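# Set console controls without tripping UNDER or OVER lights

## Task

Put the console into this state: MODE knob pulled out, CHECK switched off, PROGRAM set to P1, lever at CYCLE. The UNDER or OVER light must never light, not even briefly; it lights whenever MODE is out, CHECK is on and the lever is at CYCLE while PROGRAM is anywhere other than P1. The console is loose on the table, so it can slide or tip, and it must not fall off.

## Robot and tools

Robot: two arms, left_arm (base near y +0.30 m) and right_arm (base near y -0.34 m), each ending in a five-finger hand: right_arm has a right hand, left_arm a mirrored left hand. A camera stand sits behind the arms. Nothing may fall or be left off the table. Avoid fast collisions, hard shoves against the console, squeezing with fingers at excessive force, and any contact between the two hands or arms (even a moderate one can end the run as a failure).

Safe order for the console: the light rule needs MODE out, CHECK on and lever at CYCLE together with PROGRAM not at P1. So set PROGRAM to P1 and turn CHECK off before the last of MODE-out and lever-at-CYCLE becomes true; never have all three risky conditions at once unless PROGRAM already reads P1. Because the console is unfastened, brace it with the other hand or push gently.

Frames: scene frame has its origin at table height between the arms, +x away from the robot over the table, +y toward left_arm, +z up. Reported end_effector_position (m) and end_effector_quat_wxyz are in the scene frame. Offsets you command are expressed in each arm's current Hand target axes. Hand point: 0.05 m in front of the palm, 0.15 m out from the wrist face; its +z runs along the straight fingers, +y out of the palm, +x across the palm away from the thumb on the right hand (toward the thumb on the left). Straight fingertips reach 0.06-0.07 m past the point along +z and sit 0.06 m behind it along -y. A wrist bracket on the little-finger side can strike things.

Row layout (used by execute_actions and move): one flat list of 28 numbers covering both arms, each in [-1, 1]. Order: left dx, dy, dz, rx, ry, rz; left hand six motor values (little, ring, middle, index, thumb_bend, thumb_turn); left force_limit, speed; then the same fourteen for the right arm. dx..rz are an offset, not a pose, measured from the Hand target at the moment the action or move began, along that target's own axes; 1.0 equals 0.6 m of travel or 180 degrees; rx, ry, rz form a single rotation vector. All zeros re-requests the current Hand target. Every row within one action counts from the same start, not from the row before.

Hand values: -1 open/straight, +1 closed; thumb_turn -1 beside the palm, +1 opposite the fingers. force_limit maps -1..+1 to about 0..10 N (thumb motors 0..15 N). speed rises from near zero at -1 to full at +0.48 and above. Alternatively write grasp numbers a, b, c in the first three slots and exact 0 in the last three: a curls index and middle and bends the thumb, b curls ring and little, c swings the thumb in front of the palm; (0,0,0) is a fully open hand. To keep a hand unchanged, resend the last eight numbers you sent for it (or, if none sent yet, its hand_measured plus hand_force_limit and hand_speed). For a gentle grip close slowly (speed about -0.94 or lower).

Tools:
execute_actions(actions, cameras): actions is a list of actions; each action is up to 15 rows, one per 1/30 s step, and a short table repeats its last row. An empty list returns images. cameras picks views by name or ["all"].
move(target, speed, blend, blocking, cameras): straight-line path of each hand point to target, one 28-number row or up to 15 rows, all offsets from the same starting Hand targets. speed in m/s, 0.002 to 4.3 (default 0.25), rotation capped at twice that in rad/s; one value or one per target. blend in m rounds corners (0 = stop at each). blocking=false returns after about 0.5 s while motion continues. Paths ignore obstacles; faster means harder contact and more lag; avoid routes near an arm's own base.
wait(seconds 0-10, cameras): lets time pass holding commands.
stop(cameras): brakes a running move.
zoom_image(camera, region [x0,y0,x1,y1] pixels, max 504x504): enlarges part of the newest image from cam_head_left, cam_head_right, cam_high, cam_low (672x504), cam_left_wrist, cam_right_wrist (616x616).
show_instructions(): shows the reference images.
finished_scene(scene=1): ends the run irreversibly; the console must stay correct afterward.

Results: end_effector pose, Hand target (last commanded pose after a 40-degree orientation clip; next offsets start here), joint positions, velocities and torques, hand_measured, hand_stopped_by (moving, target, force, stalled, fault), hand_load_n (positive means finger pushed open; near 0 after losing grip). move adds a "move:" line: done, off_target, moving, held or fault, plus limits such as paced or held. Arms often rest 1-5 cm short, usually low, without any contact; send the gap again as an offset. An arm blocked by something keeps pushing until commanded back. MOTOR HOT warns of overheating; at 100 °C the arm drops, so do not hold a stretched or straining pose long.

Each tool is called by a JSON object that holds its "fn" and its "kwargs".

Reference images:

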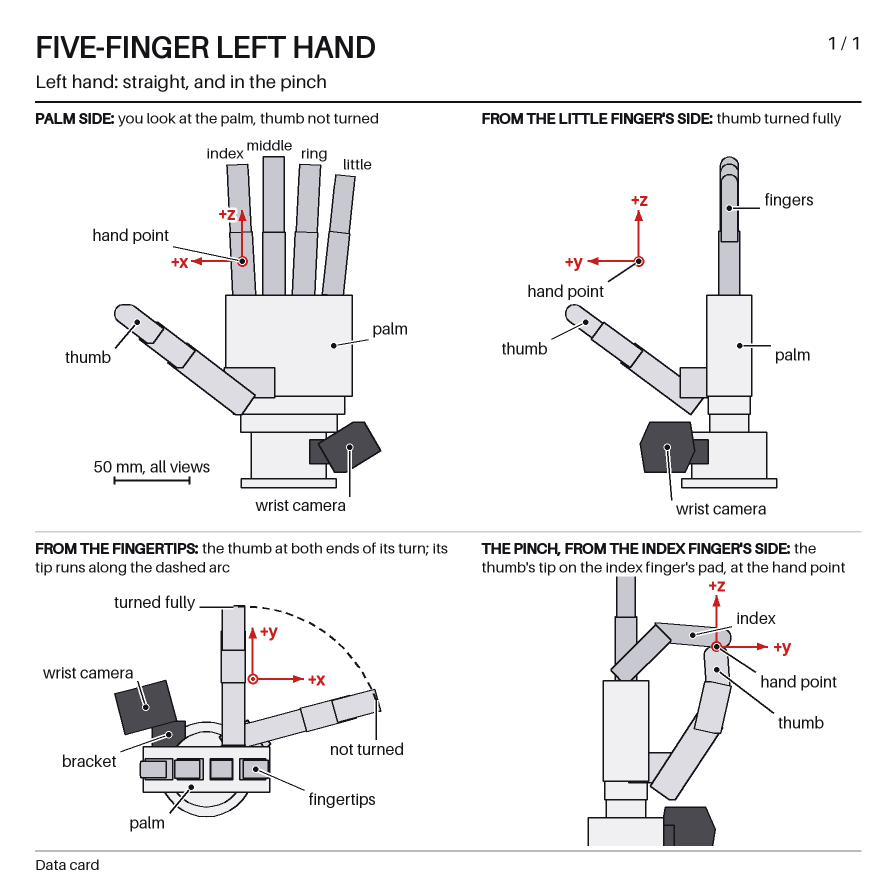

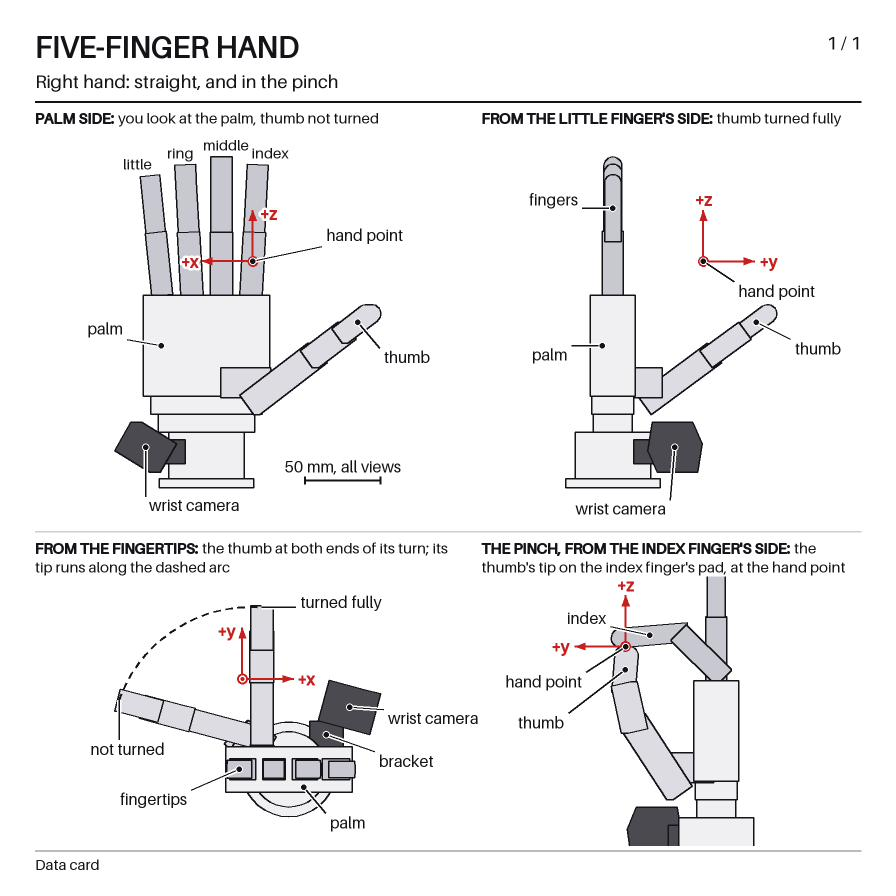

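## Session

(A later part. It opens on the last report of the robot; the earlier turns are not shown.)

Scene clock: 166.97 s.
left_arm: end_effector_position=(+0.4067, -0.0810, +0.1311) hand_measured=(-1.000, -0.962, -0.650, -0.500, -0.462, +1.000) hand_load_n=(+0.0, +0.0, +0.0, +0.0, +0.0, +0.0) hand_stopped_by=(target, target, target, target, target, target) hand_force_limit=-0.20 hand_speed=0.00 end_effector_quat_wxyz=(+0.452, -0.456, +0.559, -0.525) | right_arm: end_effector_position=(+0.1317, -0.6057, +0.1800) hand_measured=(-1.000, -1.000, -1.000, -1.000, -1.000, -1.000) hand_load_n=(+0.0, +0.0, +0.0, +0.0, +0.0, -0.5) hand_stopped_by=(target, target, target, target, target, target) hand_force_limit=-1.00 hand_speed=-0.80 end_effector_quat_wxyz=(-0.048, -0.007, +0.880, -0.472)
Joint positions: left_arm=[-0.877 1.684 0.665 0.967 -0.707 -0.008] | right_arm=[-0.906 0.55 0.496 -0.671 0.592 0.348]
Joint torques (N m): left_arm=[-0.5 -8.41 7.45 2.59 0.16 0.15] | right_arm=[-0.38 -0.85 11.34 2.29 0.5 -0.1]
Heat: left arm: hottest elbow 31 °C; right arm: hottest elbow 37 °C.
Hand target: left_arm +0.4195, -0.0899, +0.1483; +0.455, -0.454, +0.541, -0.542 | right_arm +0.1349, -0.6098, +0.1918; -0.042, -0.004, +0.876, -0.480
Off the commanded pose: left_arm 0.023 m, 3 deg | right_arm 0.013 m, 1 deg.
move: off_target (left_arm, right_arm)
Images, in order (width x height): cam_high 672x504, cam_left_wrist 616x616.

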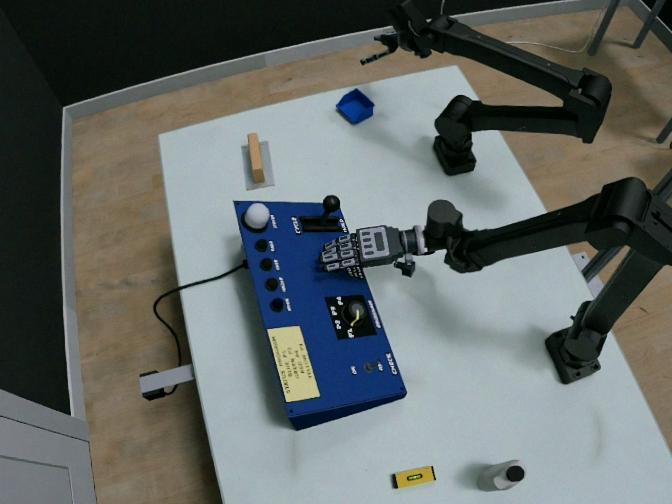

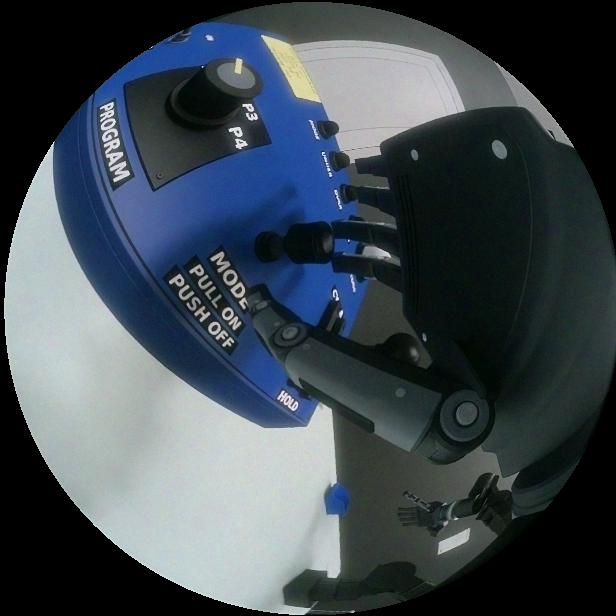

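{"fn": "wait", "kwargs": {"seconds": 0, "cameras": ["cam_head_left", "cam_head_right", "cam_low"]}}

{"fn": "zoom_image", "kwargs": {"camera": "cam_head_left", "region": [260, 150, 360, 240]}}

{"fn": "zoom_image", "kwargs": {"camera": "cam_head_right", "region": [260, 150, 360, 240]}}

{"fn": "zoom_image", "kwargs": {"camera": "cam_low", "region": [240, 100, 440, 260]}}

Scene clock: 182.47 s.
left_arm: end_effector_position=(+0.4067, -0.0810, +0.1311) hand_measured=(-1.000, -0.962, -0.650, -0.500, -0.462, +1.000) hand_load_n=(+0.0, +0.0, -0.5, +0.0, +0.0, +0.0) hand_stopped_by=(target, target, target, target, target, target) hand_force_limit=-0.20 hand_speed=0.00 end_effector_quat_wxyz=(+0.452, -0.456, +0.559, -0.525) | right_arm: end_effector_position=(+0.1317, -0.6057, +0.1800) hand_measured=(-1.000, -1.000, -1.000, -1.000, -1.000, -1.000) hand_load_n=(+0.0, +0.0, +0.0, +0.0, +0.0, -0.5) hand_stopped_by=(target, target, target, target, target, target) hand_force_limit=-1.00 hand_speed=-0.80 end_effector_quat_wxyz=(-0.048, -0.007, +0.880, -0.472)
Joint positions: left_arm=[-0.877 1.684 0.665 0.967 -0.707 -0.008] | right_arm=[-0.906 0.55 0.496 -0.671 0.592 0.348]
Joint torques (N m): left_arm=[-0.03 -8.12 7.39 2.63 0.23 0.17] | right_arm=[-0.32 -0.85 11.34 2.28 0.49 -0.09]
Heat: left arm: hottest shoulder 31 °C; right arm: hottest elbow 38 °C.
Hand target: left_arm +0.4195, -0.0899, +0.1483; +0.455, -0.455, +0.541, -0.542 | right_arm +0.1349, -0.6098, +0.1918; -0.042, -0.004, +0.876, -0.480
Off the commanded pose: left_arm 0.023 m, 3 deg | right_arm 0.013 m, 1 deg.
Images, in order (width x height): cam_head_left 672x504, cam_head_right 672x504, cam_low 672x504.

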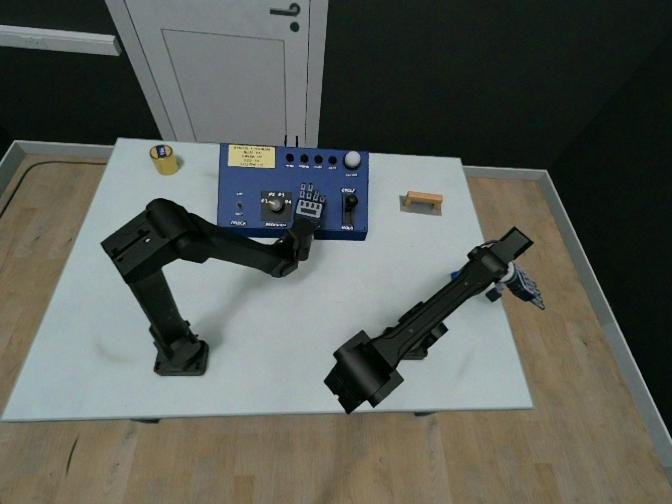

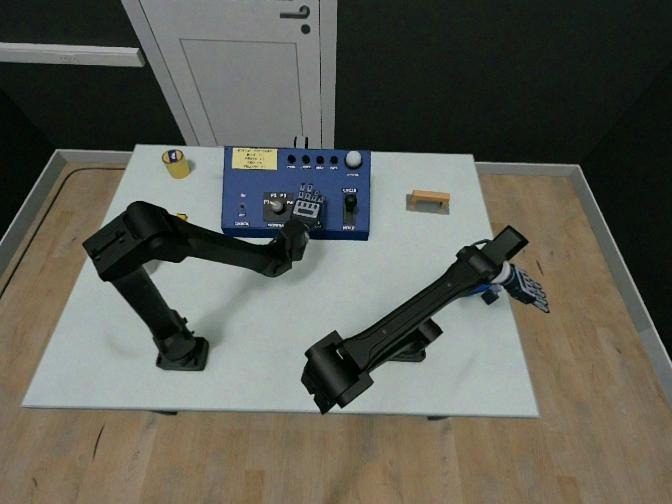

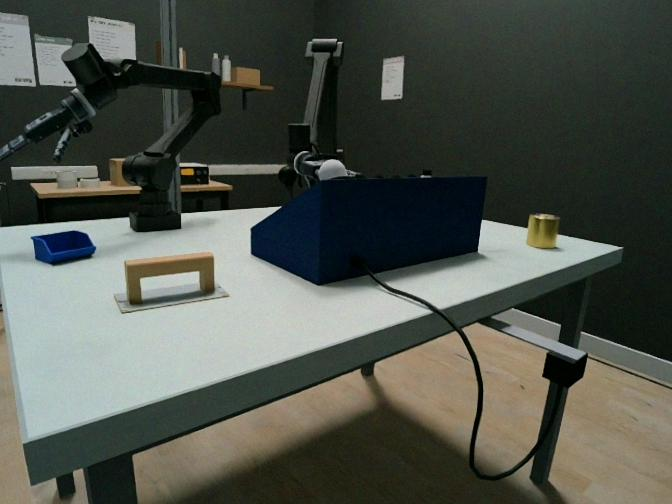

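Scaled by 5.040 from the camera's 672x504 image, which has a finer 960x720 frame.

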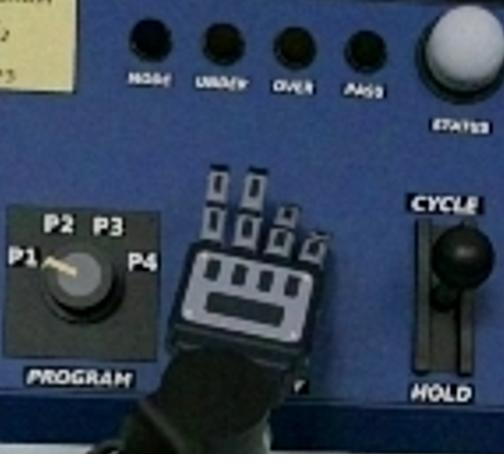

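Scaled by 5.040 from the camera's 672x504 image, which has a finer 960x720 frame.

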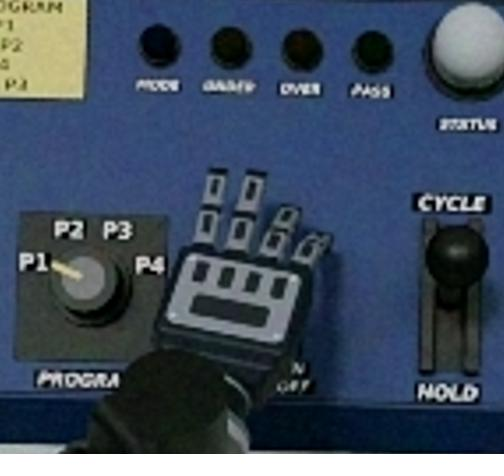

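Scaled by 2.520 from the camera's 672x504 image, which has a finer 960x720 frame.

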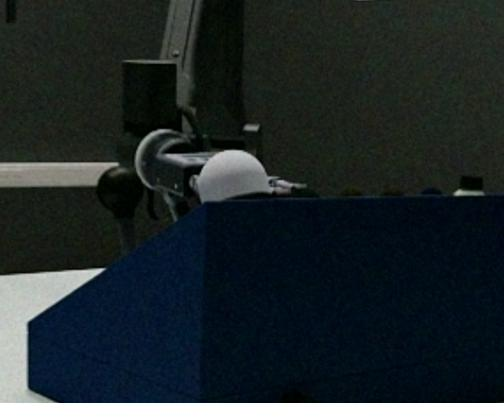

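{"fn": "move", "kwargs": {"target": [-0.0402, 0.0067, 0.0167, 0, 0, 0, 0.25, 0, 1, 0, 0, 0, -0.2, 0, 0, 0, 0, 0, 0, 0, -1, -1, -1, -1, -1, -1, -1, -0.8], "speed": 0.06, "cameras": ["all"]}}

{"fn": "zoom_image", "kwargs": {"camera": "cam_left_wrist", "region": [120, 180, 400, 420]}}

{"fn": "zoom_image", "kwargs": {"camera": "cam_head_left", "region": [260, 150, 360, 240]}}

{"fn": "zoom_image", "kwargs": {"camera": "cam_head_right", "region": [260, 150, 360, 240]}}

Scene clock: 192.23 s.
left_arm: end_effector_position=(+0.4260, -0.0662, +0.1356) hand_measured=(-1.000, -0.962, -0.650, -0.500, -0.462, +1.000) hand_load_n=(+0.0, +0.0, +0.0, +0.0, +0.0, +0.0) hand_stopped_by=(target, target, target, target, target, target) hand_force_limit=-0.20 hand_speed=0.00 end_effector_quat_wxyz=(+0.451, -0.456, +0.552, -0.532) | right_arm: end_effector_position=(+0.1317, -0.6057, +0.1800) hand_measured=(-1.000, -1.000, -1.000, -1.000, -1.000, -1.000) hand_load_n=(+0.0, +0.0, +0.0, +0.0, +0.0, +0.0) hand_stopped_by=(target, target, target, target, target, target) hand_force_limit=-1.00 hand_speed=-0.80 end_effector_quat_wxyz=(-0.048, -0.007, +0.880, -0.472)
Joint positions: left_arm=[-0.817 1.684 0.665 0.987 -0.646 -0.007] | right_arm=[-0.906 0.55 0.496 -0.671 0.592 0.348]
Joint torques (N m): left_arm=[0.38 -8.35 6.04 2.78 0.22 0.12] | right_arm=[-0.32 -0.85 11.34 2.28 0.5 -0.09]
Heat: left arm: hottest shoulder 31 °C; right arm: hottest elbow 38 °C.
Hand target: left_arm +0.4335, -0.0680, +0.1443; +0.455, -0.454, +0.541, -0.542 | right_arm +0.1349, -0.6098, +0.1918; -0.042, -0.004, +0.876, -0.480
Off the commanded pose: left_arm 0.012 m, 2 deg | right_arm 0.013 m, 1 deg.
move: off_target (left_arm, right_arm)

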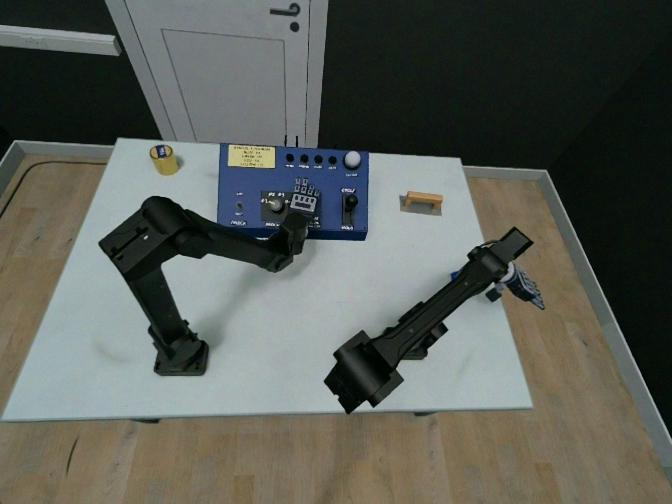

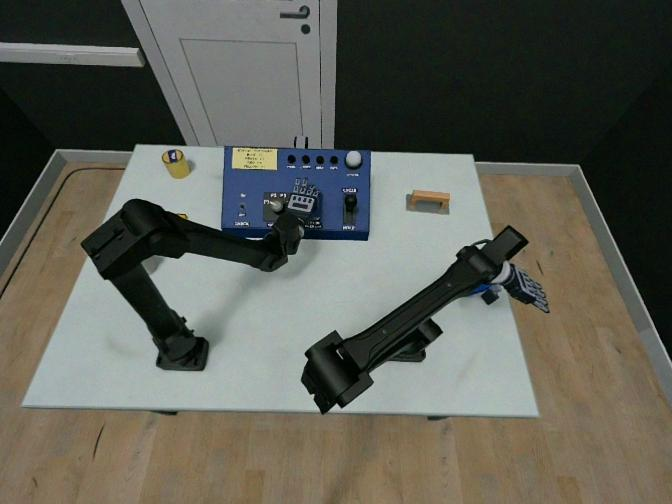

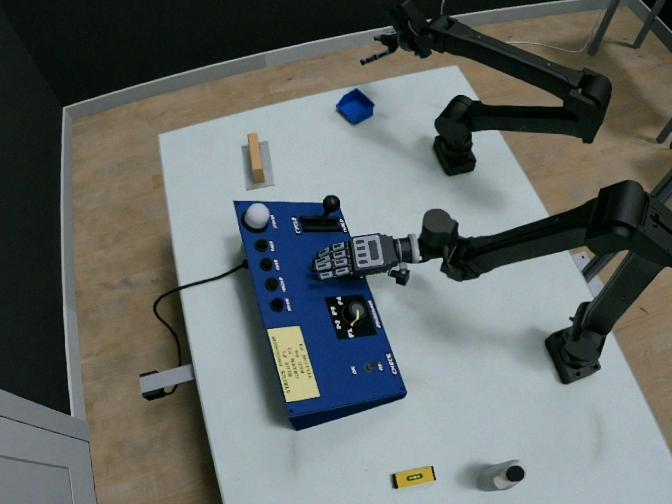

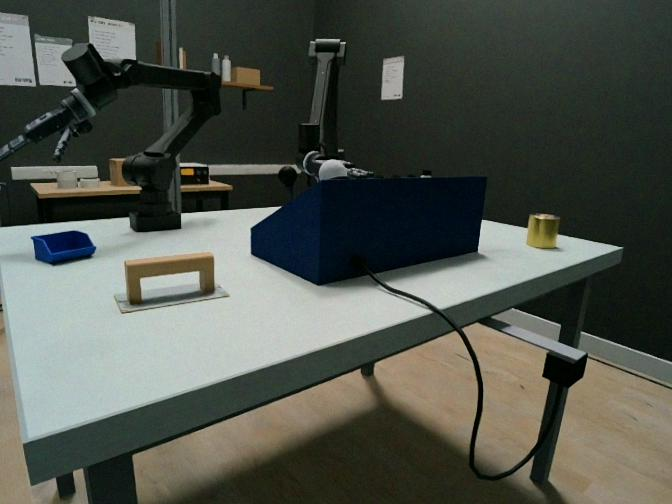

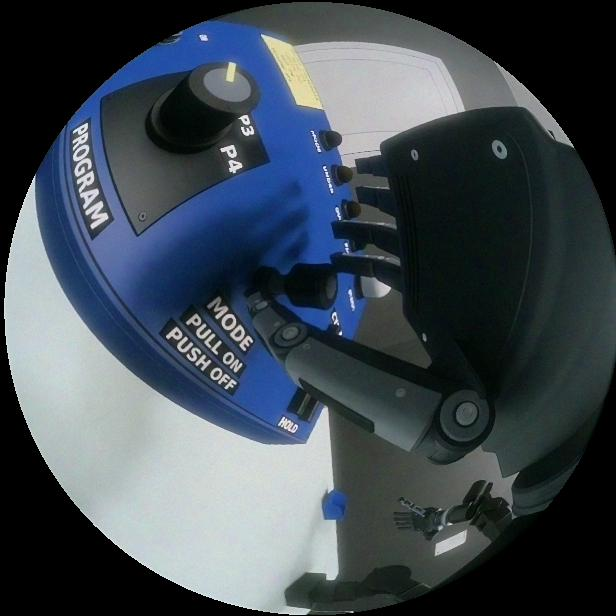

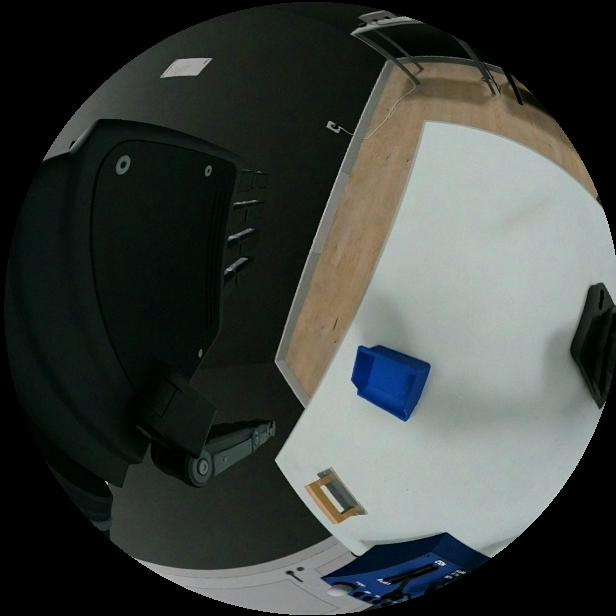

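Scaled by 1.800 from the camera's 616x616 image, which has a finer 880x880 frame.

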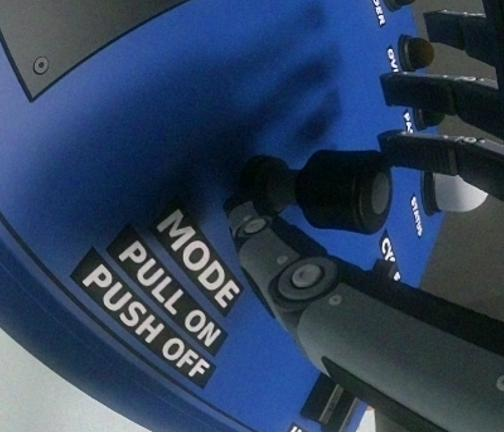

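Scaled by 5.040 from the camera's 672x504 image, which has a finer 960x720 frame.

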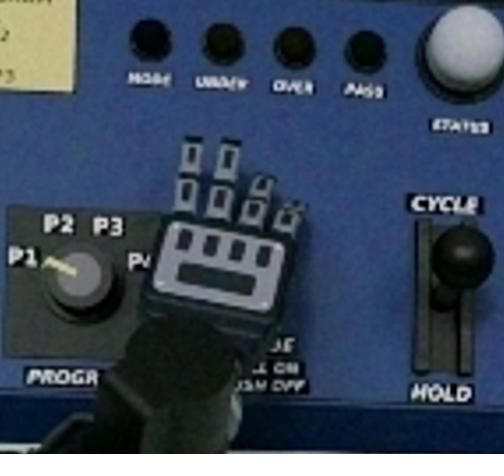

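Scaled by 5.040 from the camera's 672x504 image, which has a finer 960x720 frame.

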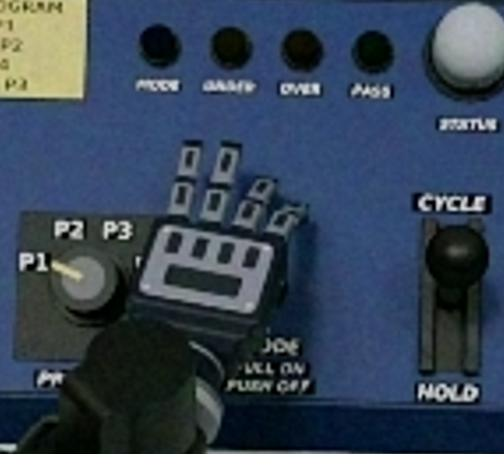

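{"fn": "move", "kwargs": {"target": [0.0131, 0.010, 0.0, 0, 0, 0, 0.25, 0, 1, 0, 0, 0, -0.2, 0, 0, 0, 0, 0, 0, 0, -1, -1, -1, -1, -1, -1, -1, -0.8], "speed": 0.06, "cameras": ["cam_left_wrist", "cam_head_left", "cam_head_right"]}}

{"fn": "zoom_image", "kwargs": {"camera": "cam_left_wrist", "region": [120, 180, 400, 420]}}

{"fn": "zoom_image", "kwargs": {"camera": "cam_head_left", "region": [260, 150, 360, 240]}}

{"fn": "zoom_image", "kwargs": {"camera": "cam_head_right", "region": [260, 150, 360, 240]}}

Scene clock: 207.57 s.
left_arm: end_effector_position=(+0.4266, -0.0651, +0.1257) hand_measured=(-1.000, -0.962, -0.650, -0.500, -0.462, +1.000) hand_load_n=(+0.0, +0.0, +0.0, +0.0, +0.0, +0.0) hand_stopped_by=(target, target, target, target, target, target) hand_force_limit=-0.20 hand_speed=0.00 end_effector_quat_wxyz=(+0.453, -0.458, +0.554, -0.527) | right_arm: end_effector_position=(+0.1317, -0.6057, +0.1800) hand_measured=(-1.000, -1.000, -1.000, -1.000, -1.000, -1.000) hand_load_n=(+0.0, +0.0, +0.0, +0.0, +0.0, -0.5) hand_stopped_by=(target, target, target, target, target, target) hand_force_limit=-1.00 hand_speed=-0.80 end_effector_quat_wxyz=(-0.048, -0.007, +0.880, -0.472)
Joint positions: left_arm=[-0.817 1.708 0.665 1.001 -0.653 -0.007] | right_arm=[-0.906 0.55 0.496 -0.671 0.592 0.348]
Joint torques (N m): left_arm=[-1.2 -8 6.74 2.97 -0.09 0.15] | right_arm=[-0.38 -0.85 11.34 2.28 0.49 -0.09]
Heat: left arm: hottest shoulder 31 °C; right arm: hottest elbow 38 °C.
Hand target: left_arm +0.4321, -0.0758, +0.1382; +0.455, -0.454, +0.541, -0.542 | right_arm +0.1349, -0.6098, +0.1918; -0.042, -0.004, +0.876, -0.480
Off the commanded pose: left_arm 0.017 m, 2 deg | right_arm 0.013 m, 1 deg.
move: off_target (left_arm, right_arm)
Images, in order (width x height): cam_head_left 672x504, cam_head_right 672x504, cam_left_wrist 616x616.

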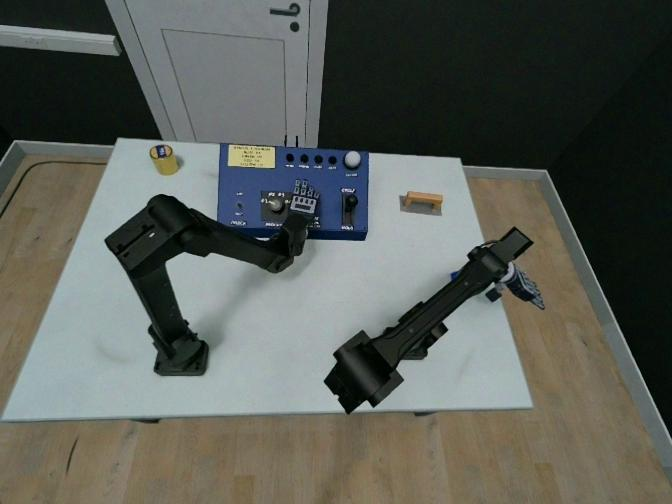

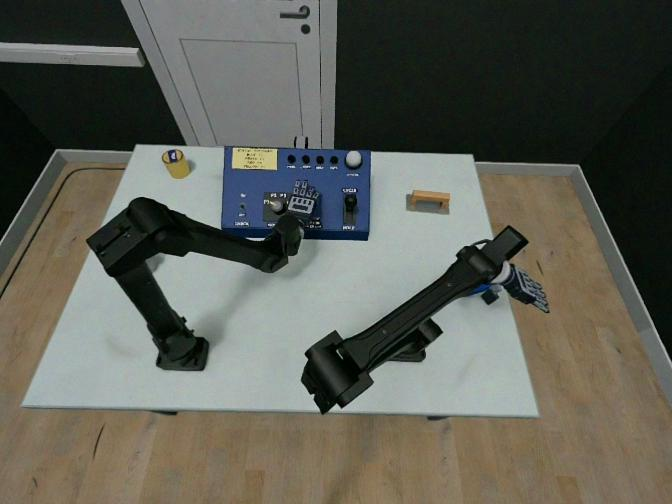

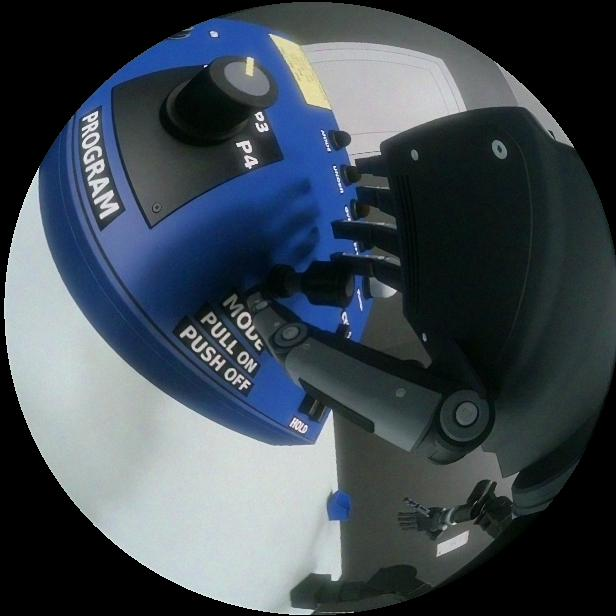

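Scaled by 1.800 from the camera's 616x616 image, which has a finer 880x880 frame.

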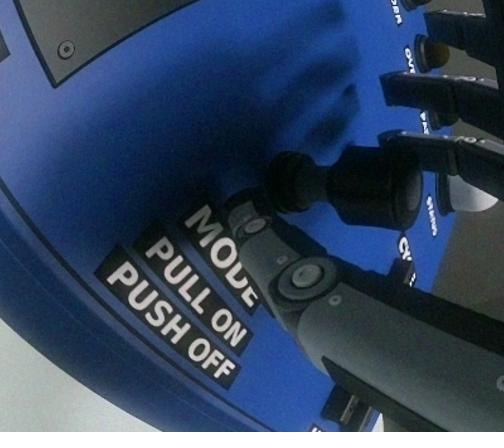

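Scaled by 5.040 from the camera's 672x504 image, which has a finer 960x720 frame.

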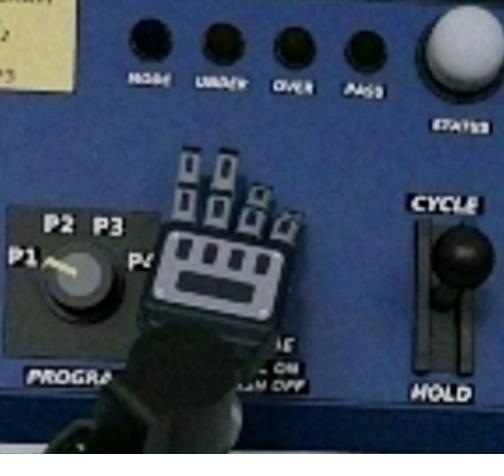

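Scaled by 5.040 from the camera's 672x504 image, which has a finer 960x720 frame.

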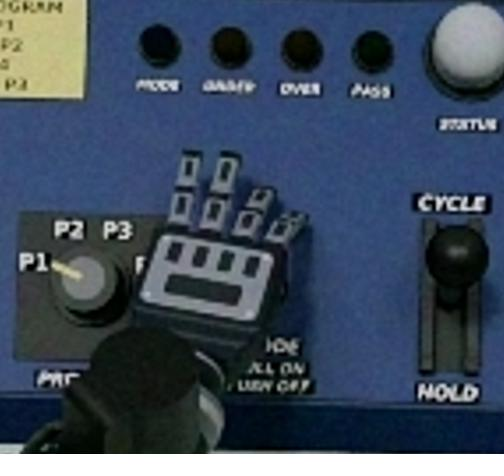

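{"fn": "move", "kwargs": {"target": [0.0150, -0.0033, 0.0, 0, 0, 0, 0.25, 0, 1, 0, 0, 0, -0.2, 0, 0, 0, 0, 0, 0, 0, -1, -1, -1, -1, -1, -1, -1, -0.8], "speed": 0.06, "cameras": ["cam_left_wrist", "cam_head_left", "cam_head_right"]}}

{"fn": "zoom_image", "kwargs": {"camera": "cam_left_wrist", "region": [120, 180, 400, 420]}}

{"fn": "zoom_image", "kwargs": {"camera": "cam_head_left", "region": [260, 150, 360, 240]}}

Scene clock: 218.50 s.
left_arm: end_effector_position=(+0.4239, -0.0711, +0.1280) hand_measured=(-1.000, -0.962, -0.650, -0.500, -0.462, +1.000) hand_load_n=(+0.0, +0.0, +0.0, +0.0, +0.0, +0.0) hand_stopped_by=(target, target, target, target, target, target) hand_force_limit=-0.20 hand_speed=0.00 end_effector_quat_wxyz=(+0.454, -0.458, +0.552, -0.529) | right_arm: end_effector_position=(+0.1317, -0.6057, +0.1800) hand_measured=(-1.000, -1.000, -1.000, -1.000, -1.000, -1.000) hand_load_n=(+0.0, +0.0, +0.0, +0.0, +0.0, +0.0) hand_stopped_by=(target, target, target, target, target, target) hand_force_limit=-1.00 hand_speed=-0.80 end_effector_quat_wxyz=(-0.048, -0.007, +0.880, -0.472)
Joint positions: left_arm=[-0.833 1.709 0.672 1.001 -0.67 -0.007] | right_arm=[-0.906 0.55 0.496 -0.671 0.592 0.348]
Joint torques (N m): left_arm=[-0.79 -8.82 7.49 2.21 -0.1 0.16] | right_arm=[-0.32 -0.79 11.36 2.28 0.49 -0.09]
Heat: left arm: hottest shoulder 31 °C; right arm: hottest elbow 38 °C.
Hand target: left_arm +0.4304, -0.0846, +0.1400; +0.455, -0.454, +0.542, -0.542 | right_arm +0.1349, -0.6098, +0.1918; -0.042, -0.004, +0.876, -0.480
Off the commanded pose: left_arm 0.019 m, 2 deg | right_arm 0.013 m, 1 deg.
move: off_target (left_arm, right_arm)
Images, in order (width x height): cam_head_left 672x504, cam_head_right 672x504, cam_left_wrist 616x616.

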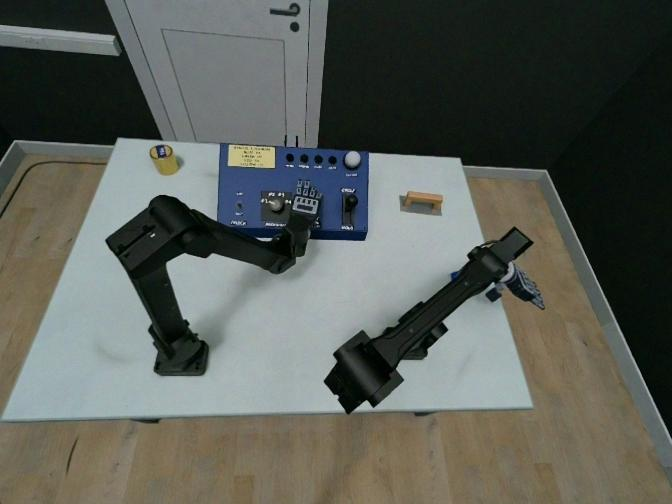

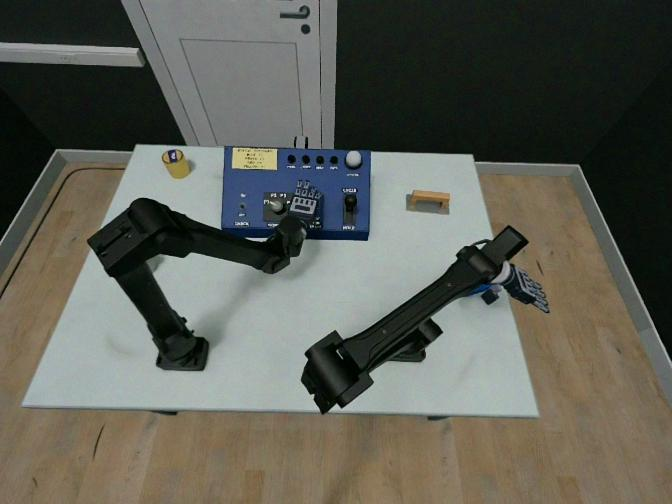

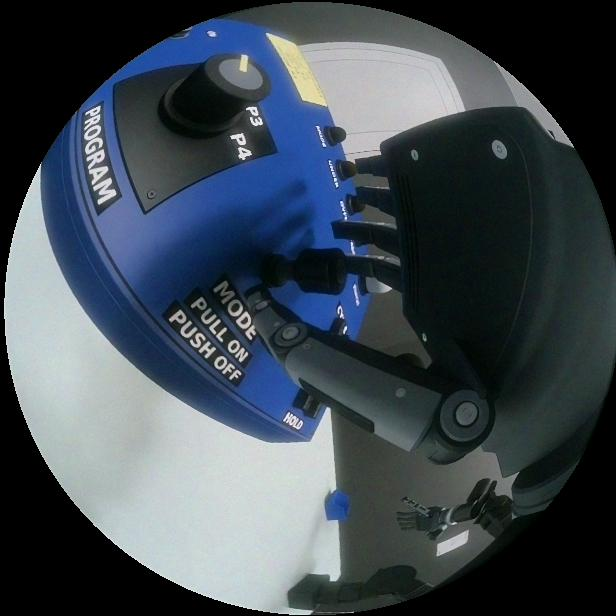

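Scaled by 1.800 from the camera's 616x616 image, which has a finer 880x880 frame.

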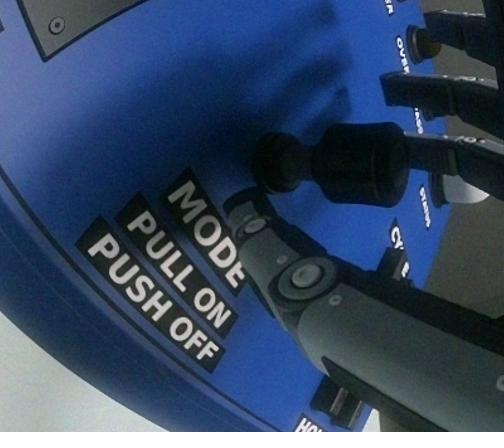

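Scaled by 5.040 from the camera's 672x504 image, which has a finer 960x720 frame.

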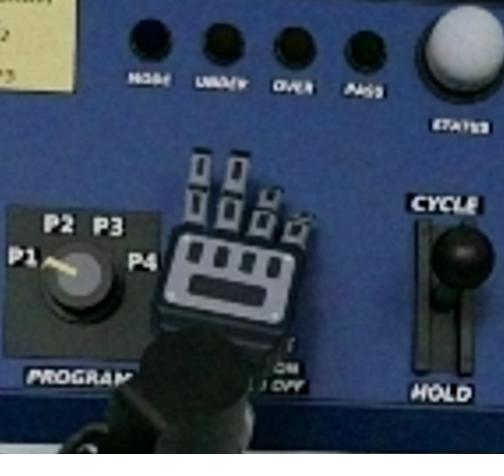

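{"fn": "move", "kwargs": {"target": [0, 0, 0, 0, 0, 0, -1, -0.962, 0.2, 0.2, -0.2, 1, -0.3, -0.75, 0, 0, 0, 0, 0, 0, -1, -1, -1, -1, -1, -1, -1, -0.8], "speed": 0.05, "cameras": ["cam_left_wrist", "cam_head_left", "cam_high"]}}

{"fn": "zoom_image", "kwargs": {"camera": "cam_left_wrist", "region": [200, 180, 400, 380]}}

{"fn": "zoom_image", "kwargs": {"camera": "cam_high", "region": [280, 200, 400, 300]}}

Scene clock: 229.47 s.
left_arm: end_effector_position=(+0.4252, -0.0722, +0.1289) hand_measured=(-1.000, -0.962, -0.052, -0.018, -0.200, +1.000) hand_load_n=(+0.0, +0.0, +2.0, +0.0, +2.5, +0.0) hand_stopped_by=(target, target, force, force, target, target) hand_force_limit=-0.30 hand_speed=-0.75 end_effector_quat_wxyz=(+0.455, -0.458, +0.551, -0.529) | right_arm: end_effector_position=(+0.1317, -0.6057, +0.1800) hand_measured=(-1.000, -1.000, -1.000, -1.000, -1.000, -1.000) hand_load_n=(+0.0, +0.0, +0.0, +0.0, +0.0, +0.0) hand_stopped_by=(target, target, target, target, target, target) hand_force_limit=-1.00 hand_speed=-0.80 end_effector_quat_wxyz=(-0.048, -0.007, +0.880, -0.472)
Joint positions: left_arm=[-0.833 1.712 0.677 1.001 -0.672 -0.005] | right_arm=[-0.906 0.55 0.496 -0.671 0.592 0.348]
Joint torques (N m): left_arm=[-1.32 -8.76 6.94 2.33 -0.06 0.16] | right_arm=[-0.38 -0.85 11.34 2.29 0.49 -0.09]
Heat: left arm: hottest shoulder 31 °C; right arm: hottest elbow 38 °C.
Hand target: left_arm +0.4305, -0.0845, +0.1400; +0.455, -0.454, +0.542, -0.541 | right_arm +0.1349, -0.6098, +0.1918; -0.042, -0.004, +0.876, -0.480
Off the commanded pose: left_arm 0.018 m, 2 deg | right_arm 0.013 m, 1 deg.
move: off_target (left_arm, right_arm)
Images, in order (width x height): cam_head_left 672x504, cam_high 672x504, cam_left_wrist 616x616.

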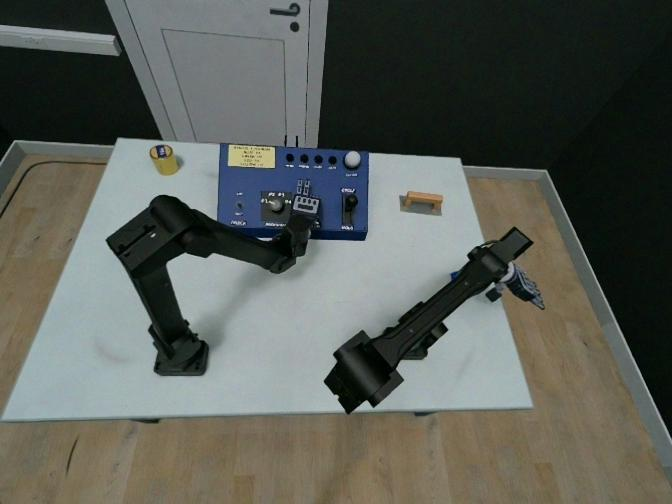

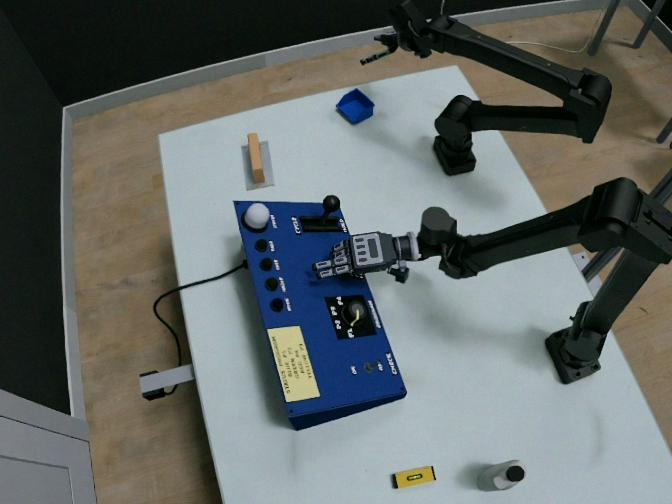

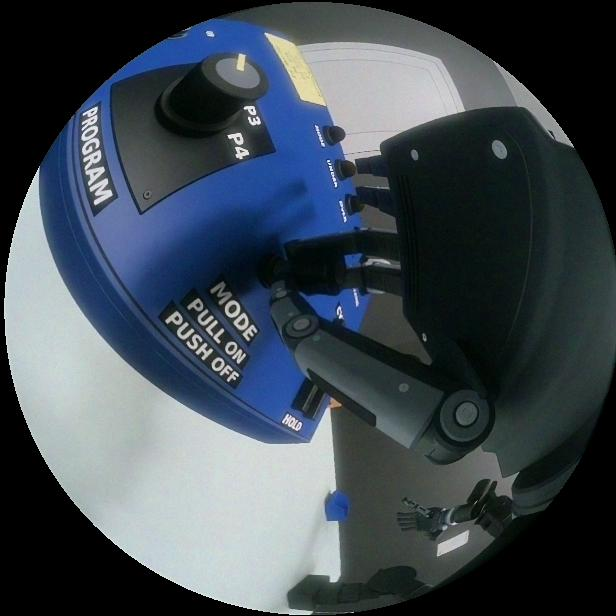

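Scaled by 2.520 from the camera's 616x616 image, which has a finer 880x880 frame.

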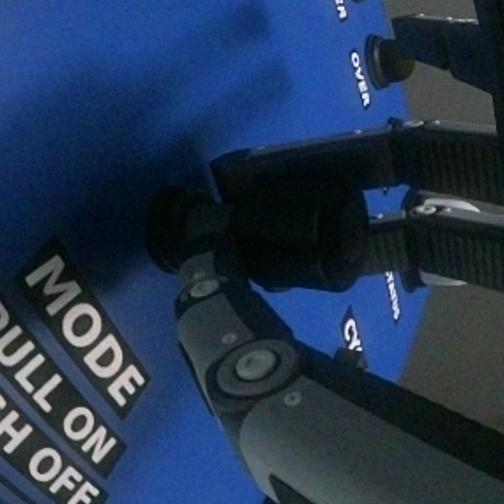

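Scaled by 4.200 from the camera's 672x504 image, which has a finer 960x720 frame.

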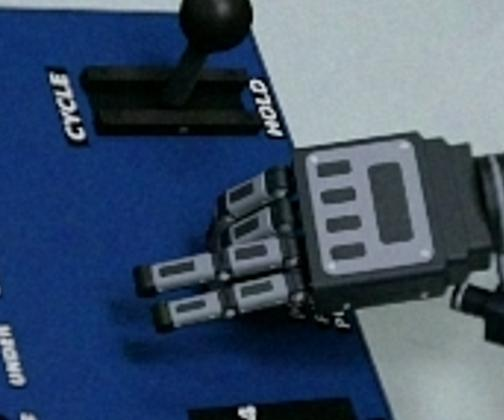

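{"fn": "move", "kwargs": {"target": [0, -0.0417, -0.010, 0, 0, 0, -1, -0.962, 0.2, 0.2, -0.2, 1, -0.3, -0.75, 0, 0, 0, 0, 0, 0, -1, -1, -1, -1, -1, -1, -1, -0.8], "speed": 0.05, "cameras": ["cam_left_wrist", "cam_head_left", "cam_head_right", "cam_high"]}}

{"fn": "zoom_image", "kwargs": {"camera": "cam_left_wrist", "region": [200, 180, 400, 380]}}

{"fn": "zoom_image", "kwargs": {"camera": "cam_head_left", "region": [200, 130, 400, 260]}}

Scene clock: 236.07 s.
left_arm: end_effector_position=(+0.4231, -0.0719, +0.1311) hand_measured=(-1.000, -0.962, -0.052, -0.018, -0.202, +1.000) hand_load_n=(+0.0, +0.0, +5.5, +3.0, +5.5, +1.5) hand_stopped_by=(target, target, force, force, target, target) hand_force_limit=-0.30 hand_speed=-0.75 end_effector_quat_wxyz=(+0.454, -0.458, +0.561, -0.520) | right_arm: end_effector_position=(+0.1317, -0.6057, +0.1800) hand_measured=(-1.000, -1.000, -1.000, -1.000, -1.000, -1.000) hand_load_n=(-0.5, +0.0, +0.0, +0.0, +0.0, +0.0) hand_stopped_by=(target, target, target, target, target, target) hand_force_limit=-1.00 hand_speed=-0.80 end_effector_quat_wxyz=(-0.048, -0.007, +0.880, -0.472)
Joint positions: left_arm=[-0.835 1.686 0.681 0.943 -0.673 -0.005] | right_arm=[-0.906 0.55 0.496 -0.671 0.592 0.348]
Joint torques (N m): left_arm=[-2.2 -11.63 6.67 1.58 -0.33 0.12] | right_arm=[-0.38 -0.85 11.36 2.29 0.5 -0.09]
Heat: left arm: hottest shoulder 32 °C; right arm: hottest elbow 38 °C.
Hand target: left_arm +0.4246, -0.0836, +0.1652; +0.455, -0.454, +0.542, -0.542 | right_arm +0.1349, -0.6098, +0.1918; -0.042, -0.004, +0.876, -0.480
Off the commanded pose: left_arm 0.036 m, 3 deg | right_arm 0.013 m, 1 deg.
move: off_target (left_arm, right_arm)
Images, in order (width x height): cam_head_left 672x504, cam_head_right 672x504, cam_high 672x504, cam_left_wrist 616x616.

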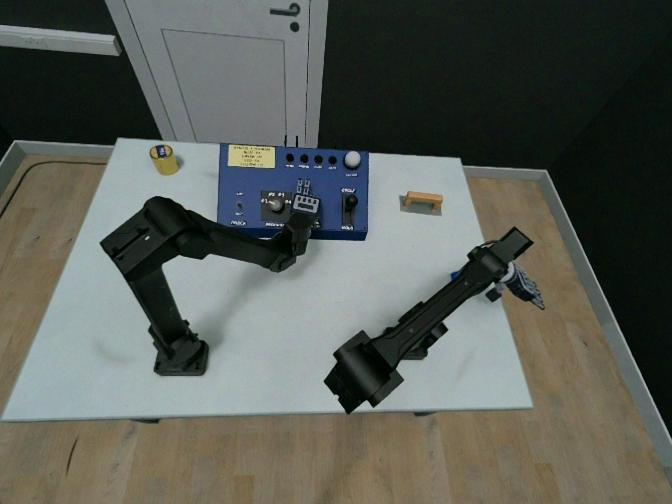

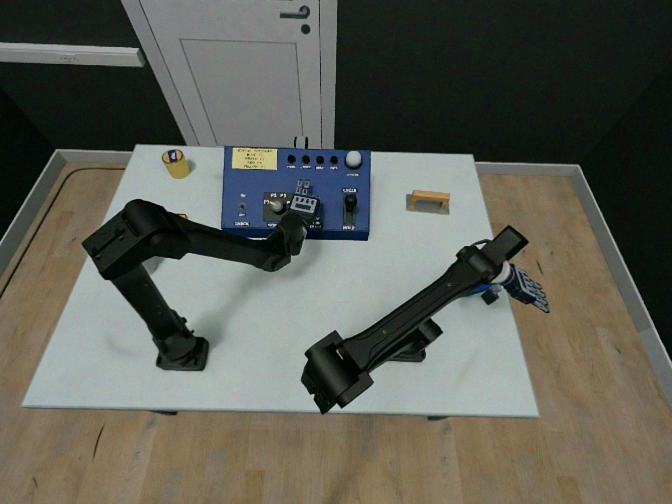

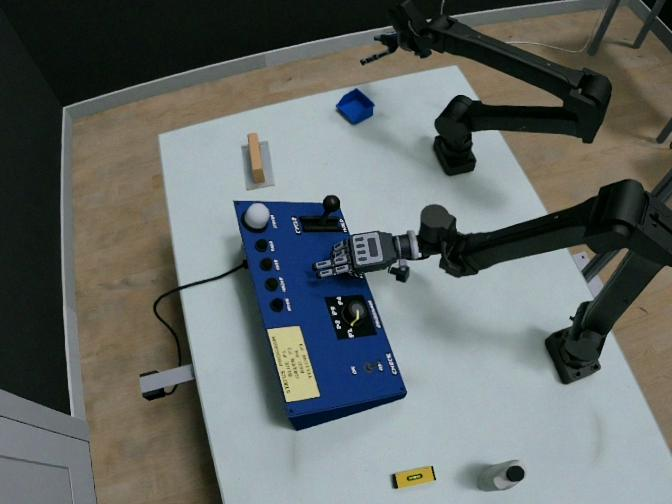

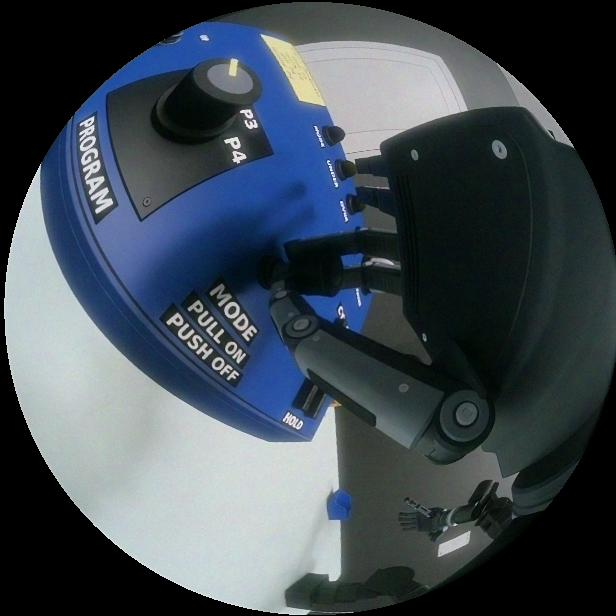

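Scaled by 2.520 from the camera's 616x616 image, which has a finer 880x880 frame.

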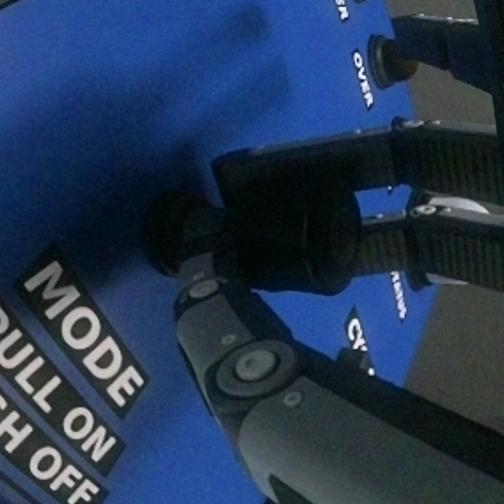

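Scaled by 2.520 from the camera's 672x504 image, which has a finer 960x720 frame.

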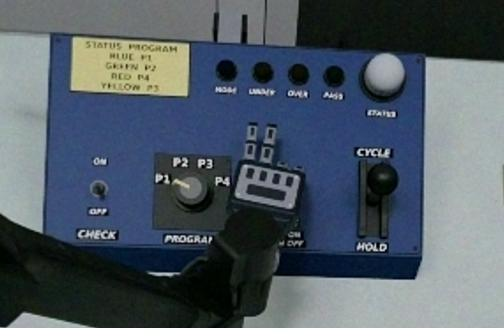

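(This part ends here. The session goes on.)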